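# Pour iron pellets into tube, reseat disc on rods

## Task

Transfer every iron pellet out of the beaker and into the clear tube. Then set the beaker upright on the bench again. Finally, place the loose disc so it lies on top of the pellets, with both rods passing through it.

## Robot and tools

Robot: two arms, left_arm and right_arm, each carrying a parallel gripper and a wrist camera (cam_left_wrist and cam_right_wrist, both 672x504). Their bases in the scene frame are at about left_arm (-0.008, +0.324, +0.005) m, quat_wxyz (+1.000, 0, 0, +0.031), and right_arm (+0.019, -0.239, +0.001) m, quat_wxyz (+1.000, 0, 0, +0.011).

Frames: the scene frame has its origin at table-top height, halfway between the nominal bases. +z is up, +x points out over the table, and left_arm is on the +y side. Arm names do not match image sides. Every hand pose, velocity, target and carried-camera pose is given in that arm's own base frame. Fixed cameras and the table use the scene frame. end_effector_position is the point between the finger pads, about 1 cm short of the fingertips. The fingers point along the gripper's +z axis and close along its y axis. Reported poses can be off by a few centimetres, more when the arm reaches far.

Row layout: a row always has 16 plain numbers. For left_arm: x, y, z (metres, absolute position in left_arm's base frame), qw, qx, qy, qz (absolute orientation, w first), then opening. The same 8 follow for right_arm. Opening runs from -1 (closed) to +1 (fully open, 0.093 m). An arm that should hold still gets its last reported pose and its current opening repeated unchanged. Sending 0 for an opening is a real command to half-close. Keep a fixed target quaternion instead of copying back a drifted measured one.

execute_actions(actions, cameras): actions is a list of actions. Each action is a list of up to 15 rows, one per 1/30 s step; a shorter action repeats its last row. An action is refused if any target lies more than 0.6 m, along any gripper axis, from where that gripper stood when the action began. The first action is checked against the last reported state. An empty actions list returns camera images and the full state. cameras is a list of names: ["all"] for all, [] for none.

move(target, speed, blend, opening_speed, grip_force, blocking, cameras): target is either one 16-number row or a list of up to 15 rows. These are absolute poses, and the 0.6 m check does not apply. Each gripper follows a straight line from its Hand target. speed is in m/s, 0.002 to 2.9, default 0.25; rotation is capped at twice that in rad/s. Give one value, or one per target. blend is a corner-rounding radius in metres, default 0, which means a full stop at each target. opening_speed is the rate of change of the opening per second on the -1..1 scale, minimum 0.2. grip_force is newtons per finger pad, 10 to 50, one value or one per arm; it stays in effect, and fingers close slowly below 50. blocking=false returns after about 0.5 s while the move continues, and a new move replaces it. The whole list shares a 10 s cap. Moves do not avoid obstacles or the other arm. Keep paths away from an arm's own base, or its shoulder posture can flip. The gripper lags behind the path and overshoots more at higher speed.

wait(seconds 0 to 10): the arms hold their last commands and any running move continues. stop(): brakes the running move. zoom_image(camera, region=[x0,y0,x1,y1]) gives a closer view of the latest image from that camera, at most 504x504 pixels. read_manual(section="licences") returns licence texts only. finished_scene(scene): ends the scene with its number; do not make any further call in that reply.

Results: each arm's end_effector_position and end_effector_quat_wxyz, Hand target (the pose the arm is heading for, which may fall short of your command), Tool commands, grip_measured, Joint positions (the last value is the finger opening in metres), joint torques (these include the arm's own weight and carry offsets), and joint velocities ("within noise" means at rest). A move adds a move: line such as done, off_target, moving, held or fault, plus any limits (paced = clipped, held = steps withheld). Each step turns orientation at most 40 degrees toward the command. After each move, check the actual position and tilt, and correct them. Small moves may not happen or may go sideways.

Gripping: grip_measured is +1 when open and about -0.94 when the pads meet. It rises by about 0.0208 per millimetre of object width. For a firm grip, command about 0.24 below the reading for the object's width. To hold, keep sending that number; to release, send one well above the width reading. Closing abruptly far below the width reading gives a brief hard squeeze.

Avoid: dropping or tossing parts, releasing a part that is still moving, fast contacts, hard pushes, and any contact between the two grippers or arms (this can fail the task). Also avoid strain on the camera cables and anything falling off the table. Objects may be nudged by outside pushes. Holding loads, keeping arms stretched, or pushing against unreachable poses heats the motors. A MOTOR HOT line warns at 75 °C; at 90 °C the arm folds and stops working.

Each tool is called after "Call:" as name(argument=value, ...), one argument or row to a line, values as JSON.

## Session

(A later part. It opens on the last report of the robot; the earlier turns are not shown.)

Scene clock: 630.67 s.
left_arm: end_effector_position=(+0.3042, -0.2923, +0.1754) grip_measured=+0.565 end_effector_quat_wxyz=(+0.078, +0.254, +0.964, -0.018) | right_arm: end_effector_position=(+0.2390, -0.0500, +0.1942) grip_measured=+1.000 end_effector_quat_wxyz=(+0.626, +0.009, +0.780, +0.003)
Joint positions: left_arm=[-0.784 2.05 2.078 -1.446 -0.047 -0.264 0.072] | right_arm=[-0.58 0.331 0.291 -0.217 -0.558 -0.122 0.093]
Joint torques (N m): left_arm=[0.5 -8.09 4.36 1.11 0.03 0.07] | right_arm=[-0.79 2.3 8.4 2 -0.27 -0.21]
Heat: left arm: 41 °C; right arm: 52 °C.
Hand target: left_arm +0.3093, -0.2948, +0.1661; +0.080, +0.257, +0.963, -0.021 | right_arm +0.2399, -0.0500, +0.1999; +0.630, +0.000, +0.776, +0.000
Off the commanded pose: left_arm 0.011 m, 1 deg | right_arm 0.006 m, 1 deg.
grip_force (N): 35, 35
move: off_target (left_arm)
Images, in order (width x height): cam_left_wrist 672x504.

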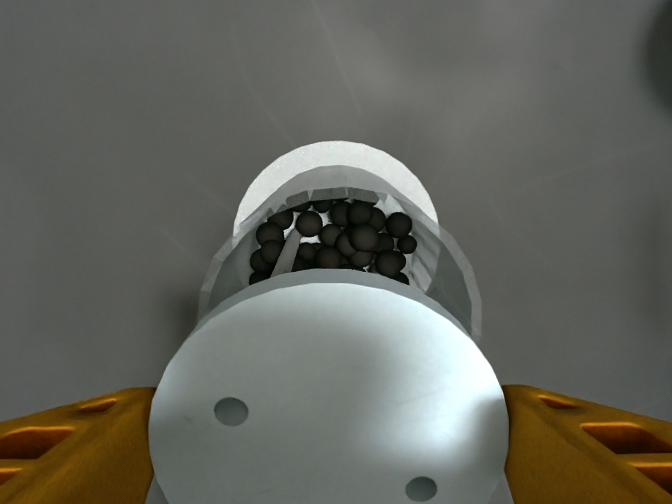

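Call:
move(
  target=[
    [0.312,-0.296,0.19,0.08,0.2573,0.963,-0.021,0.35,0.24,-0.05,0.2,0.63,0,0.776,0,1],
    [0.312,-0.296,0.168,0.08,0.2573,0.963,-0.021,0.35,0.24,-0.05,0.2,0.63,0,0.776,0,1],
  ],
  speed=0.03,
  cameras=["cam_left_wrist"],
)

Call:
zoom_image(
  camera="cam_left_wrist",
  region=[150, 240, 510, 504],
)

Scene clock: 642.47 s.
left_arm: end_effector_position=(+0.3069, -0.2951, +0.1757) grip_measured=+0.565 end_effector_quat_wxyz=(+0.078, +0.255, +0.964, -0.019) | right_arm: end_effector_position=(+0.2390, -0.0500, +0.1942) grip_measured=+1.000 end_effector_quat_wxyz=(+0.626, +0.009, +0.780, +0.003)
Joint positions: left_arm=[-0.784 2.069 2.108 -1.456 -0.046 -0.263 0.072] | right_arm=[-0.58 0.331 0.291 -0.217 -0.558 -0.122 0.093]
Joint torques (N m): left_arm=[0.75 -8.53 4.42 1.05 0.04 0.08] | right_arm=[-0.79 2.29 8.42 2 -0.28 -0.21]
Heat: left arm: 41 °C; right arm: 52 °C.
Hand target: left_arm +0.3119, -0.2959, +0.1682; +0.080, +0.257, +0.963, -0.021 | right_arm +0.2399, -0.0500, +0.1999; +0.630, +0.000, +0.776, +0.000
Off the commanded pose: left_arm 0.009 m, 0 deg | right_arm 0.006 m, 1 deg.
grip_force (N): 35, 35
move: done
Images, in order (width x height): cam_left_wrist 672x504.

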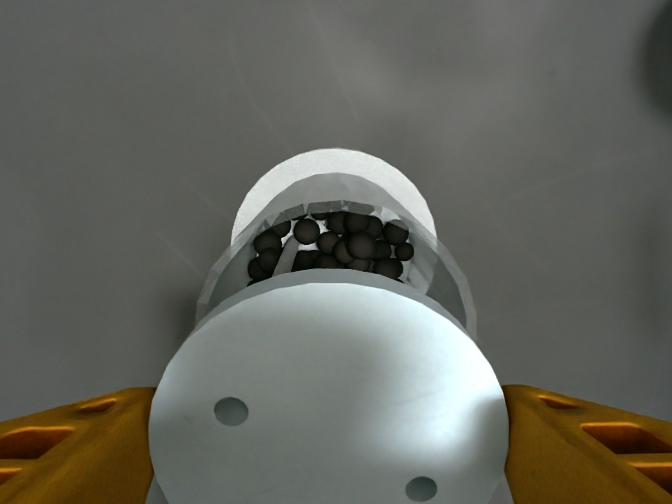

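Scaled by 1.400.

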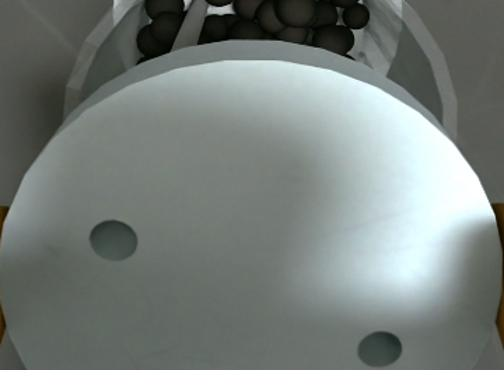

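Call:
move(
  target=[
    [0.3105,-0.295,0.19,0.08,0.2573,0.963,-0.021,0.35,0.24,-0.05,0.2,0.63,0,0.776,0,1],
    [0.3105,-0.295,0.188,0.08,0.2573,0.963,-0.021,0.35,0.15,0.09,0.15,0.583,-0.324,0.694,0.272,1],
  ],
  speed=0.1,
  cameras=["all"],
)

Scene clock: 664.50 s.
left_arm: end_effector_position=(+0.3079, -0.2961, +0.1891) grip_measured=+0.565 end_effector_quat_wxyz=(+0.083, +0.255, +0.963, -0.021) | right_arm: end_effector_position=(+0.1540, +0.0889, +0.1460) grip_measured=+1.000 end_effector_quat_wxyz=(+0.585, -0.327, +0.696, +0.259)
Joint positions: left_arm=[-0.784 2.085 2.187 -1.508 -0.046 -0.263 0.072] | right_arm=[-0.672 0.507 0.295 -1.132 -1.382 -1.361 0.093]
Joint torques (N m): left_arm=[0.68 -8.09 7.56 0.67 0.03 0.07] | right_arm=[0.05 2.89 7.27 0.27 -0.83 -0.27]
Heat: left arm: 44 °C; right arm: 51 °C.
Hand target: left_arm +0.3105, -0.2950, +0.1879; +0.080, +0.257, +0.963, -0.021 | right_arm +0.1518, +0.0912, +0.1499; +0.583, -0.322, +0.695, +0.270
Off the commanded pose: left_arm 0.003 m, 0 deg | right_arm 0.006 m, 2 deg.
grip_force (N): 35, 35
move: done

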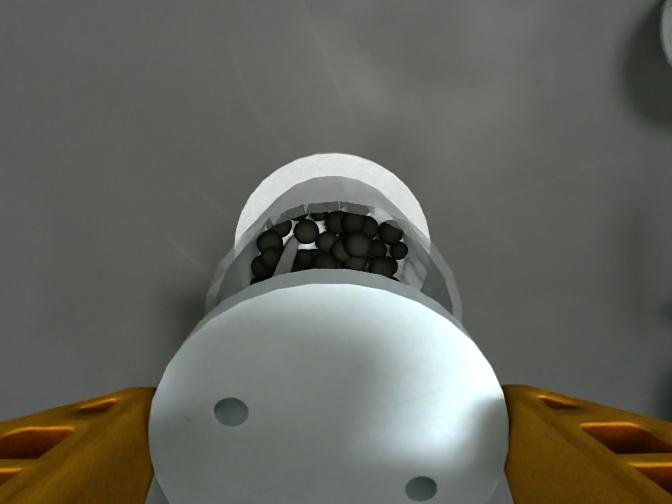

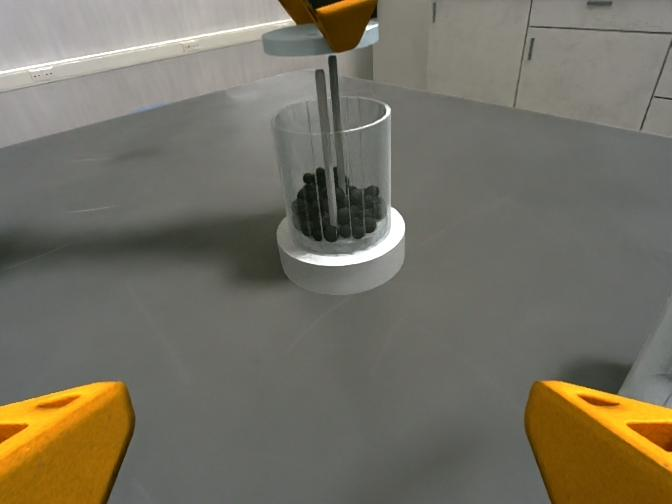

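Call:
zoom_image(
  camera="cam_right_wrist",
  region=[250, 0, 400, 112],
)

Scaled by 3.360.

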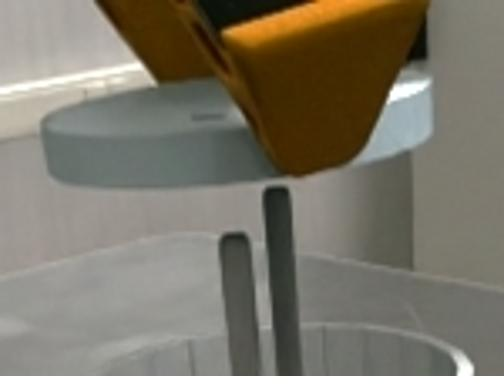

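Call:
move(
  target=[
    [0.3105,-0.295,0.188,0.08,0.2573,0.963,-0.021,0.35,0.2,0.05,0.22,0.575,-0.3,0.7,0.3,1],
    [0.3105,-0.295,0.188,0.08,0.2573,0.963,-0.021,0.35,0.29,0.1,0.21,0.4925,-0.4925,0.587,0.413,1],
  ],
  speed=0.15,
  cameras=["cam_right_wrist"],
)

Scene clock: 696.63 s.
left_arm: end_effector_position=(+0.3079, -0.2961, +0.1891) grip_measured=+0.565 end_effector_quat_wxyz=(+0.083, +0.255, +0.963, -0.021) | right_arm: end_effector_position=(+0.2867, +0.0993, +0.2042) grip_measured=+1.000 end_effector_quat_wxyz=(+0.486, -0.487, +0.596, +0.414)
Joint positions: left_arm=[-0.784 2.085 2.187 -1.508 -0.046 -0.263 0.072] | right_arm=[-0.243 1.67 1.145 -1.369 -1.376 -1.879 0.093]
Joint torques (N m): left_arm=[0.68 -8.13 7.56 0.66 0.03 0.07] | right_arm=[0.28 -5.19 7.45 -0.21 -0.78 -0.25]
Heat: left arm: 44 °C; right arm: 45 °C.
Hand target: left_arm +0.3105, -0.2950, +0.1879; +0.080, +0.257, +0.963, -0.021 | right_arm +0.2899, +0.1001, +0.2099; +0.493, -0.492, +0.588, +0.412
Off the commanded pose: left_arm 0.003 m, 0 deg | right_arm 0.007 m, 1 deg.
grip_force (N): 35, 35
move: done
Images, in order (width x height): cam_right_wrist 672x504.

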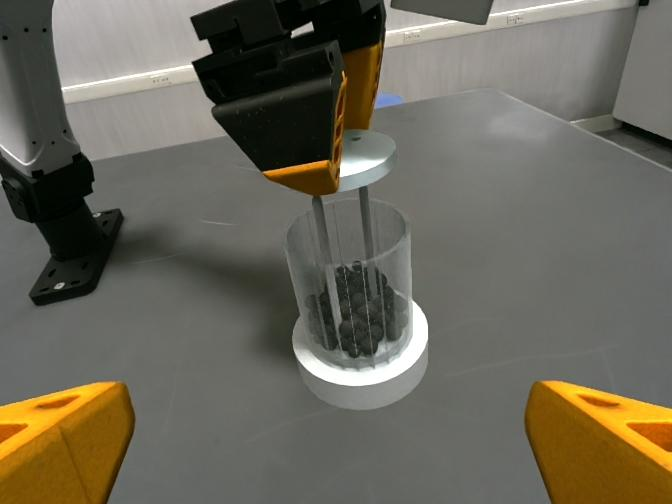

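Call:
zoom_image(
  camera="cam_right_wrist",
  region=[260, 110, 440, 250],
)

Scaled by 2.800.

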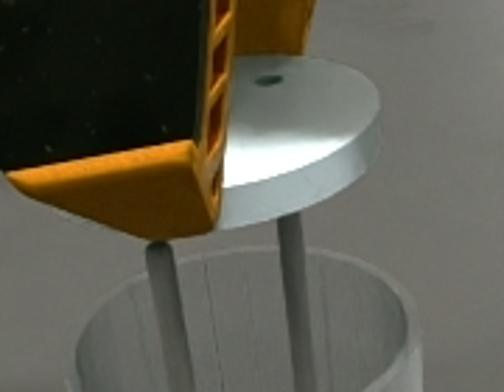

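Call:
move(
  target=[
    [0.3155,-0.298,0.195,0.08,0.2573,0.963,-0.021,0.35,0.29,0.1,0.21,0.4925,-0.4925,0.587,0.413,1],
    [0.314,-0.2975,0.184,0.08,0.2573,0.963,-0.021,0.35,0.29,0.1,0.21,0.4925,-0.4925,0.587,0.413,1],
  ],
  speed=0.05,
  cameras=["cam_right_wrist"],
)

Call:
zoom_image(
  camera="cam_right_wrist",
  region=[260, 110, 440, 250],
)

Scene clock: 717.53 s.
left_arm: end_effector_position=(+0.3091, -0.2973, +0.1778) grip_measured=+0.565 end_effector_quat_wxyz=(+0.066, +0.257, +0.964, -0.011) | right_arm: end_effector_position=(+0.2865, +0.0993, +0.2043) grip_measured=+1.000 end_effector_quat_wxyz=(+0.486, -0.488, +0.595, +0.415)
Joint positions: left_arm=[-0.784 2.128 2.213 -1.53 -0.046 -0.261 0.072] | right_arm=[-0.243 1.675 1.15 -1.383 -1.375 -1.894 0.093]
Joint torques (N m): left_arm=[0.81 -10.37 6.16 0.86 0.03 0.06] | right_arm=[0.25 -5.18 7.43 -0.24 -0.78 -0.26]
Heat: left arm: 45 °C; right arm: 47 °C.
Hand target: left_arm +0.3139, -0.2974, +0.1842; +0.080, +0.257, +0.963, -0.021 | right_arm +0.2899, +0.1000, +0.2099; +0.493, -0.492, +0.587, +0.413
Off the commanded pose: left_arm 0.008 m, 2 deg | right_arm 0.007 m, 1 deg.
grip_force (N): 35, 35
move: done
Images, in order (width x height): cam_right_wrist 672x504.

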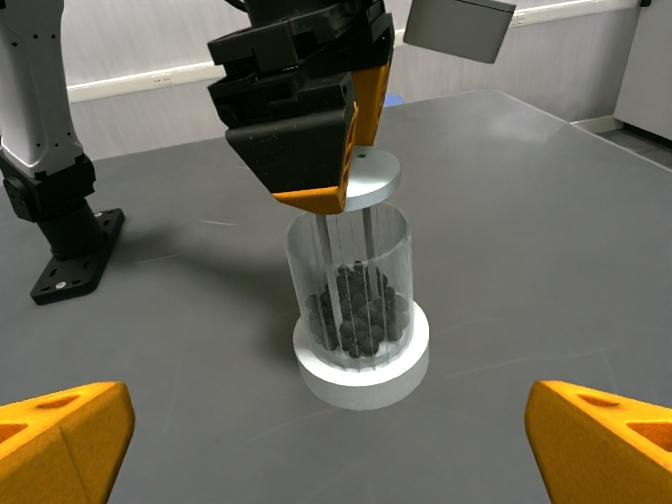

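Scaled by 2.800.

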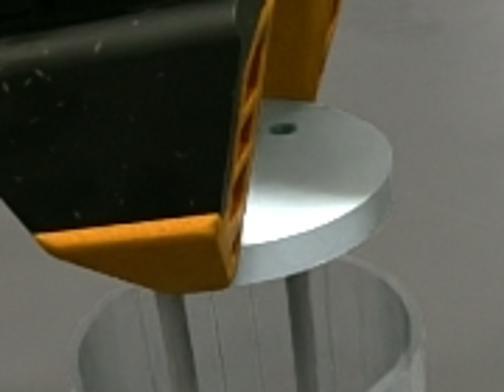

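Call:
move(
  target=[
    [0.314,-0.2975,0.184,0.08,0.2573,0.963,-0.021,0.35,0.2,0.05,0.22,0.575,-0.3,0.7,0.3,1],
    [0.314,-0.2975,0.184,0.08,0.2573,0.963,-0.021,0.35,0.15,0.09,0.19,0.583,-0.324,0.694,0.272,1],
  ],
  speed=0.15,
  cameras=["cam_right_wrist"],
)

Call:
zoom_image(
  camera="cam_right_wrist",
  region=[240, 20, 420, 160],
)

Scene clock: 726.90 s.
left_arm: end_effector_position=(+0.3092, -0.2974, +0.1778) grip_measured=+0.565 end_effector_quat_wxyz=(+0.066, +0.257, +0.964, -0.011) | right_arm: end_effector_position=(+0.1497, +0.0913, +0.1882) grip_measured=+1.000 end_effector_quat_wxyz=(+0.580, -0.324, +0.697, +0.271)
Joint positions: left_arm=[-0.784 2.128 2.213 -1.53 -0.046 -0.261 0.072] | right_arm=[-0.688 0.595 0.479 -1.398 -1.388 -1.511 0.093]
Joint torques (N m): left_arm=[0.81 -10.36 6.15 0.86 0.03 0.07] | right_arm=[-0.8 2.7 6.23 0.35 -0.81 -0.32]
Heat: left arm: 45 °C; right arm: 47 °C.
Hand target: left_arm +0.3139, -0.2974, +0.1841; +0.080, +0.257, +0.963, -0.021 | right_arm +0.1505, +0.0904, +0.1901; +0.583, -0.323, +0.695, +0.270
Off the commanded pose: left_arm 0.008 m, 2 deg | right_arm 0.002 m, 1 deg.
grip_force (N): 35, 35
move: done
Images, in order (width x height): cam_right_wrist 672x504.

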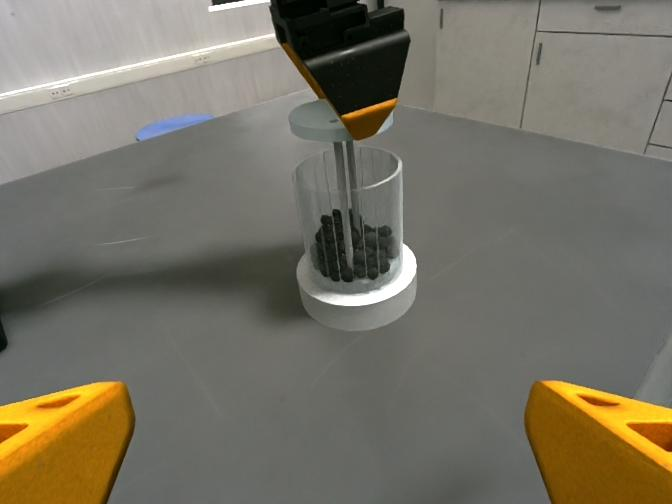

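Scaled by 2.800.

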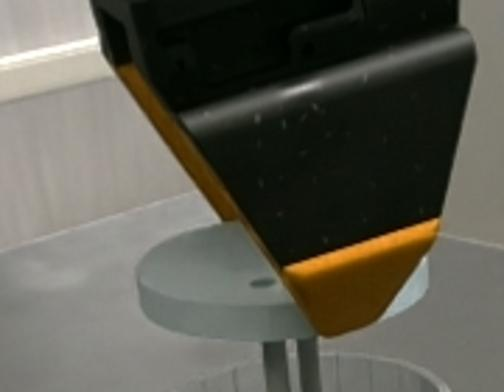

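Call:
move(
  target=[
    [0.313,-0.2995,0.192,0.08,0.2573,0.963,-0.021,0.35,0.15,0.09,0.19,0.583,-0.324,0.694,0.272,1],
    [0.313,-0.2993,0.167,0.08,0.2573,0.963,-0.021,0.35,0.15,0.09,0.19,0.583,-0.324,0.694,0.272,1],
  ],
  speed=0.04,
  cameras=["all"],
)

Call:
zoom_image(
  camera="cam_right_wrist",
  region=[240, 20, 420, 160],
)

Scene clock: 741.10 s.
left_arm: end_effector_position=(+0.3101, -0.2984, +0.1523) grip_measured=+0.565 end_effector_quat_wxyz=(+0.057, +0.257, +0.965, -0.006) | right_arm: end_effector_position=(+0.1492, +0.0914, +0.1874) grip_measured=+1.000 end_effector_quat_wxyz=(+0.579, -0.325, +0.697, +0.273)
Joint positions: left_arm=[-0.784 2.125 2.105 -1.447 -0.045 -0.261 0.072] | right_arm=[-0.692 0.615 0.479 -1.422 -1.388 -1.554 0.093]
Joint torques (N m): left_arm=[0.35 -12.11 6.05 0.82 0.02 0.01] | right_arm=[-0.92 2.65 6.39 0.27 -0.82 -0.31]
Heat: left arm: 47 °C; right arm: 46 °C.
Hand target: left_arm +0.3128, -0.2991, +0.1669; +0.080, +0.257, +0.963, -0.021 | right_arm +0.1503, +0.0903, +0.1900; +0.583, -0.323, +0.694, +0.271
Off the commanded pose: left_arm 0.015 m, 3 deg | right_arm 0.003 m, 1 deg.
grip_force (N): 35, 35
move: off_target (left_arm)

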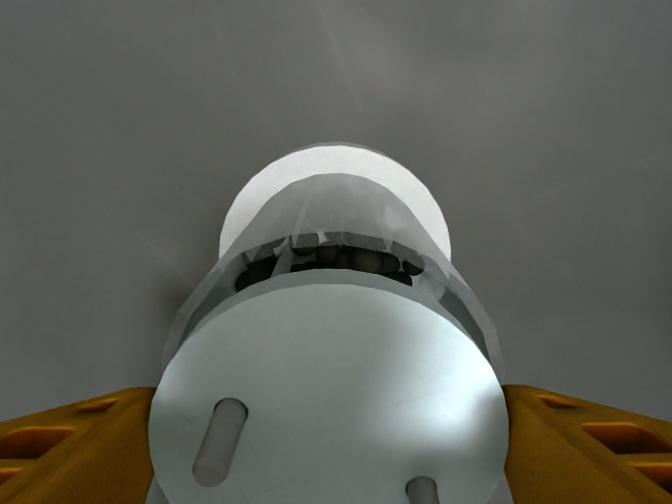

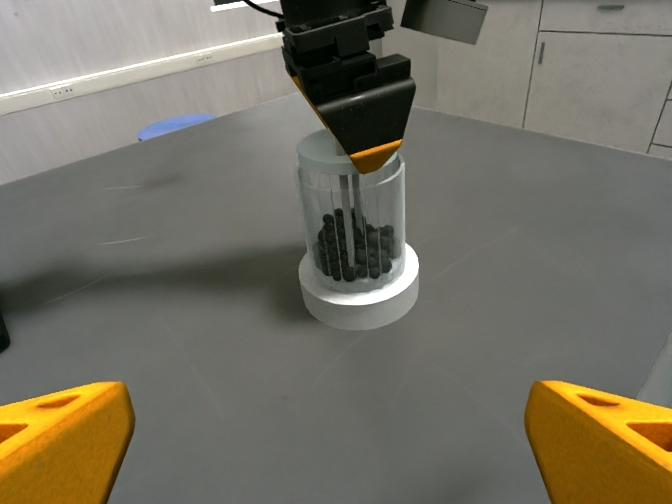

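Scaled by 2.800.

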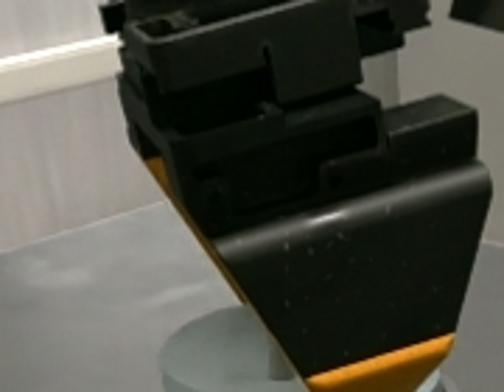

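Call:
move(
  target=[0.312,-0.2993,0.152,0.073,0.2573,0.963,-0.02,0.35,0.15,0.09,0.19,0.583,-0.324,0.694,0.272,1],
  speed=0.03,
  cameras=["all"],
)

Scene clock: 747.97 s.
left_arm: end_effector_position=(+0.3100, -0.2986, +0.1420) grip_measured=+0.565 end_effector_quat_wxyz=(+0.057, +0.257, +0.965, -0.007) | right_arm: end_effector_position=(+0.1491, +0.0916, +0.1874) grip_measured=+1.000 end_effector_quat_wxyz=(+0.579, -0.325, +0.697, +0.272)
Joint positions: left_arm=[-0.784 2.113 2.045 -1.397 -0.045 -0.261 0.072] | right_arm=[-0.692 0.615 0.479 -1.424 -1.388 -1.557 0.093]
Joint torques (N m): left_arm=[0.38 -11.45 5.76 0.81 0.07 0] | right_arm=[-0.96 2.76 6.39 0.3 -0.82 -0.3]
Heat: left arm: 51 °C; right arm: 46 °C.
Hand target: left_arm +0.3119, -0.2992, +0.1520; +0.073, +0.257, +0.963, -0.020 | right_arm +0.1503, +0.0902, +0.1900; +0.583, -0.323, +0.694, +0.271
Off the commanded pose: left_arm 0.010 m, 2 deg | right_arm 0.003 m, 1 deg.
grip_force (N): 35, 35
move: done

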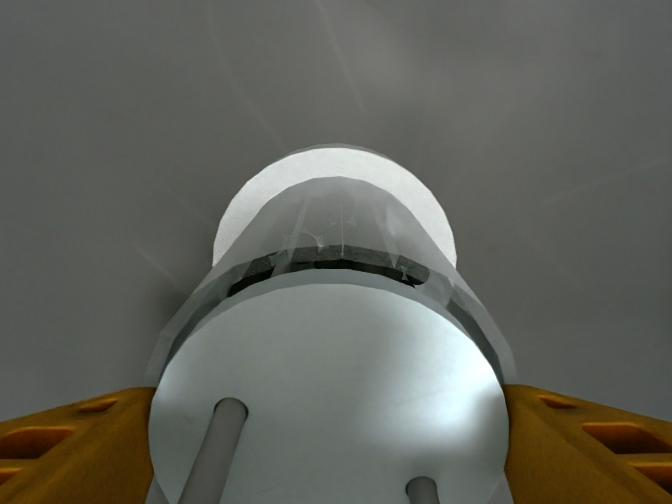

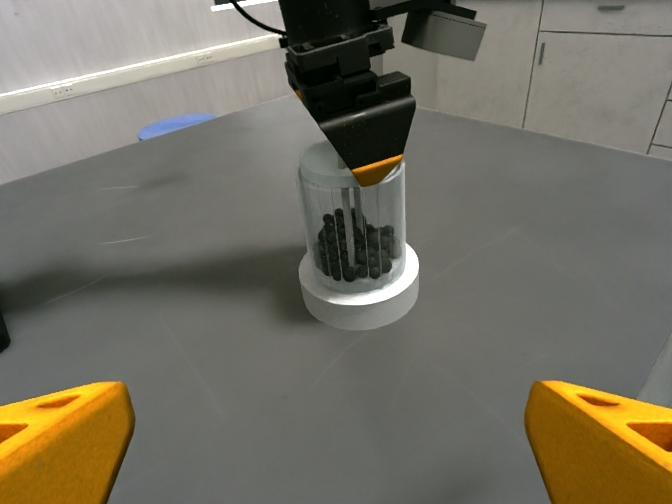

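Call:
move(
  target=[0.312,-0.2993,0.152,0.073,0.2573,0.963,-0.02,1,0.15,0.09,0.19,0.583,-0.324,0.694,0.272,1],
  opening_speed=0.4,
  cameras=["all"],
)

Scene clock: 755.30 s.
left_arm: end_effector_position=(+0.3129, -0.2953, +0.1427) grip_measured=+0.999 end_effector_quat_wxyz=(+0.059, +0.253, +0.966, -0.003) | right_arm: end_effector_position=(+0.1490, +0.0916, +0.1874) grip_measured=+1.000 end_effector_quat_wxyz=(+0.579, -0.326, +0.696, +0.272)
Joint positions: left_arm=[-0.777 2.111 2.045 -1.398 -0.053 -0.261 0.093] | right_arm=[-0.692 0.615 0.479 -1.425 -1.388 -1.56 0.093]
Joint torques (N m): left_arm=[-0.28 -11.33 5.81 0.81 0.16 0.01] | right_arm=[-0.98 2.81 6.41 0.29 -0.82 -0.28]
Heat: left arm: 53 °C; right arm: 45 °C.
Hand target: left_arm +0.3119, -0.2992, +0.1520; +0.073, +0.257, +0.963, -0.020 | right_arm +0.1503, +0.0902, +0.1900; +0.583, -0.323, +0.694, +0.271
Off the commanded pose: left_arm 0.010 m, 3 deg | right_arm 0.003 m, 1 deg.
grip_force (N): 35, 35
move: off_target (left_arm)

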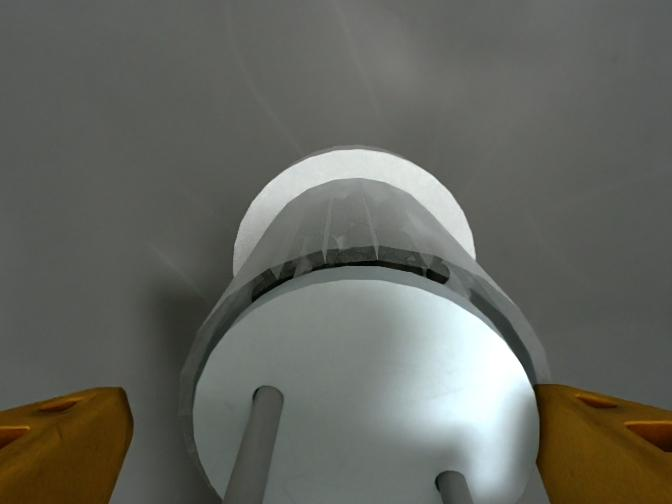

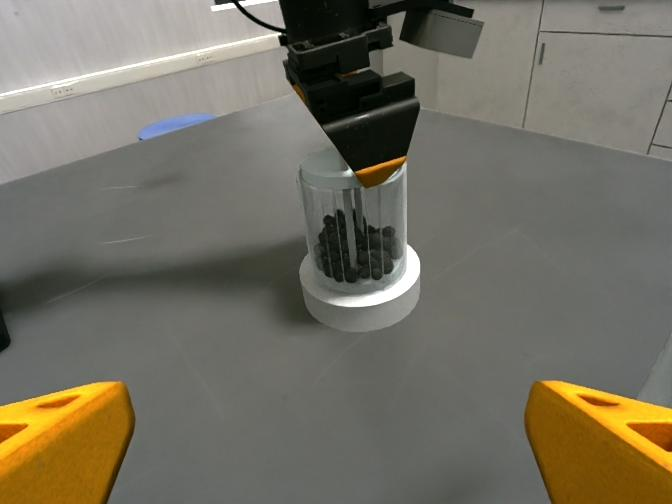

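Call:
move(
  target=[0.308,-0.305,0.152,0.073,0.2573,0.963,-0.02,1,0.15,0.09,0.19,0.583,-0.324,0.694,0.272,1],
  speed=0.03,
  cameras=["all"],
)

Scene clock: 760.80 s.
left_arm: end_effector_position=(+0.3129, -0.2952, +0.1427) grip_measured=+0.999 end_effector_quat_wxyz=(+0.060, +0.253, +0.966, -0.003) | right_arm: end_effector_position=(+0.1490, +0.0916, +0.1874) grip_measured=+1.000 end_effector_quat_wxyz=(+0.579, -0.326, +0.696, +0.272)
Joint positions: left_arm=[-0.777 2.111 2.045 -1.398 -0.053 -0.261 0.093] | right_arm=[-0.692 0.615 0.479 -1.425 -1.388 -1.56 0.093]
Joint torques (N m): left_arm=[-1.87 -10.92 6.52 0.78 0.14 -0.18] | right_arm=[-0.99 2.81 6.41 0.29 -0.82 -0.28]
Heat: left arm: 53 °C; right arm: 45 °C.
Hand target: left_arm +0.3079, -0.3047, +0.1520; +0.072, +0.257, +0.963, -0.020 | right_arm +0.1503, +0.0902, +0.1900; +0.583, -0.323, +0.694, +0.271
Off the commanded pose: left_arm 0.014 m, 3 deg | right_arm 0.003 m, 1 deg.
grip_force (N): 35, 35
move: off_target (left_arm)

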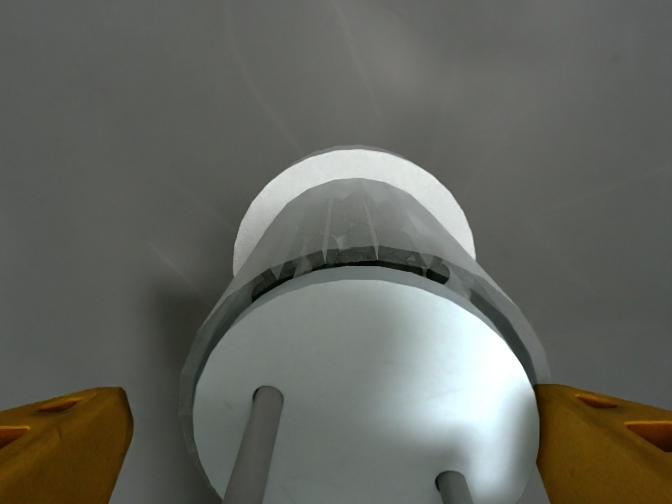

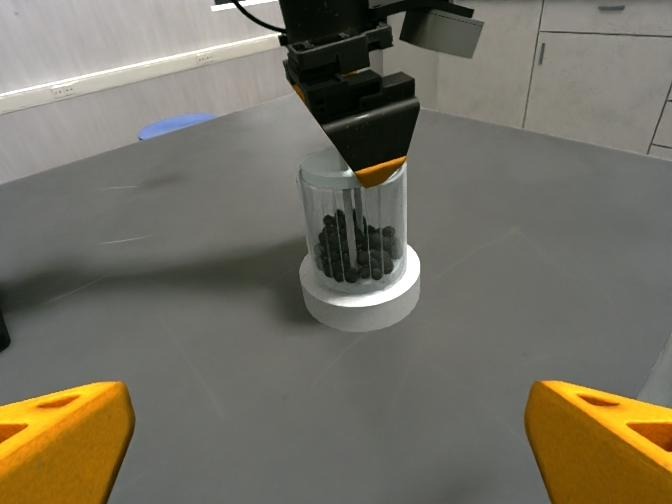

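Call:
move(
  target=[0.304,-0.313,0.154,0.073,0.2573,0.963,-0.02,1,0.15,0.09,0.19,0.583,-0.324,0.694,0.272,1],
  speed=0.03,
  cameras=["all"],
)

Scene clock: 766.67 s.
left_arm: end_effector_position=(+0.3031, -0.3059, +0.1442) grip_measured=+0.999 end_effector_quat_wxyz=(+0.061, +0.262, +0.963, -0.005) | right_arm: end_effector_position=(+0.1490, +0.0916, +0.1874) grip_measured=+1.000 end_effector_quat_wxyz=(+0.579, -0.326, +0.696, +0.272)
Joint positions: left_arm=[-0.811 2.111 2.051 -1.401 -0.055 -0.277 0.093] | right_arm=[-0.692 0.615 0.479 -1.425 -1.388 -1.56 0.093]
Joint torques (N m): left_arm=[-0.53 -9.69 8.88 0.65 0.12 -0.25] | right_arm=[-0.99 2.82 6.41 0.29 -0.82 -0.28]
Heat: left arm: 52 °C; right arm: 45 °C.
Hand target: left_arm +0.3038, -0.3127, +0.1540; +0.073, +0.257, +0.963, -0.020 | right_arm +0.1503, +0.0902, +0.1900; +0.583, -0.323, +0.694, +0.271
Off the commanded pose: left_arm 0.012 m, 2 deg | right_arm 0.003 m, 1 deg.
grip_force (N): 35, 35
move: off_target (left_arm)

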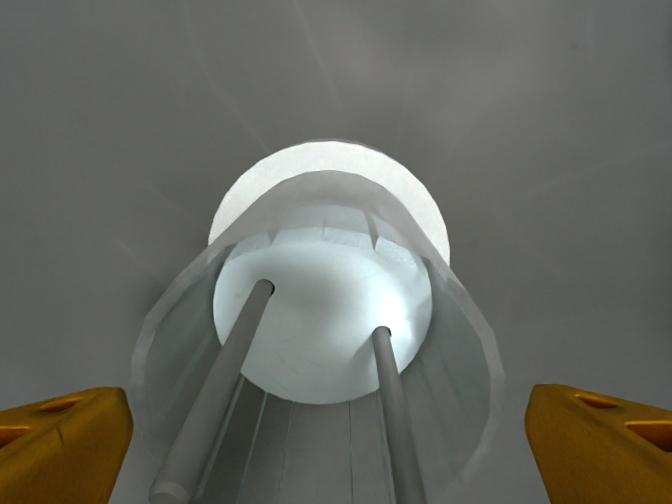

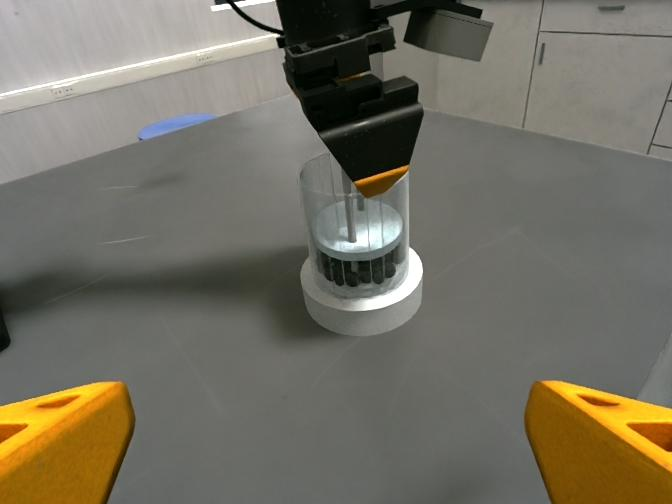

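Disc landed on the pellets. Raise straight up and retreat.

Call:
move(
  target=[
    [0.306,-0.303,0.27,0.11,0.257,0.959,-0.03,1,0.15,0.09,0.19,0.583,-0.324,0.694,0.272,1],
    [0.23,-0.15,0.27,0.12,0.13,0.984,0,1,0.15,0.09,0.19,0.583,-0.324,0.694,0.272,1],
  ],
  speed=0.1,
  cameras=["all"],
)

Scene clock: 774.10 s.
left_arm: end_effector_position=(+0.2319, -0.1569, +0.2683) grip_measured=+0.999 end_effector_quat_wxyz=(+0.142, +0.141, +0.979, -0.020) | right_arm: end_effector_position=(+0.1490, +0.0916, +0.1874) grip_measured=+1.000 end_effector_quat_wxyz=(+0.579, -0.326, +0.696, +0.272)
Joint positions: left_arm=[-0.658 1.479 1.756 -1.578 -0.105 -0.357 0.093] | right_arm=[-0.692 0.615 0.479 -1.425 -1.388 -1.56 0.093]
Joint torques (N m): left_arm=[0.65 -5.2 5.53 0.88 -0.22 -0.21] | right_arm=[-0.98 2.82 6.41 0.29 -0.82 -0.28]
Heat: left arm: 52 °C; right arm: 45 °C.
Hand target: left_arm +0.2301, -0.1501, +0.2694; +0.145, +0.131, +0.981, -0.014 | right_arm +0.1503, +0.0902, +0.1900; +0.583, -0.323, +0.694, +0.271
Off the commanded pose: left_arm 0.007 m, 4 deg | right_arm 0.003 m, 1 deg.
joint sent to its limit (left arm) — joint 4 (wrist pitch), lower limit. The joint targets are off in orientation, not in position.
grip_force (N): 35, 35
move: off_target (left_arm)

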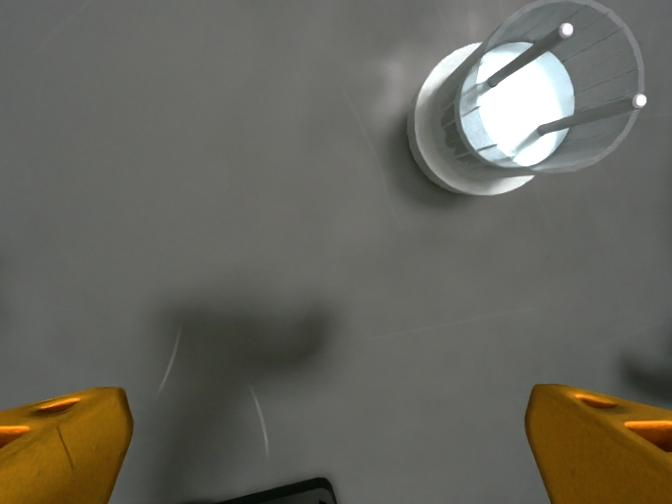

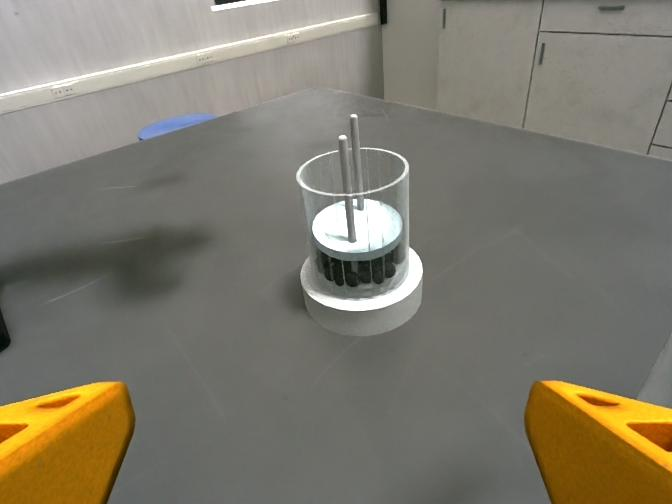

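Call:
finished_scene(
  scene=2,
)

The scene is finished: the task was done.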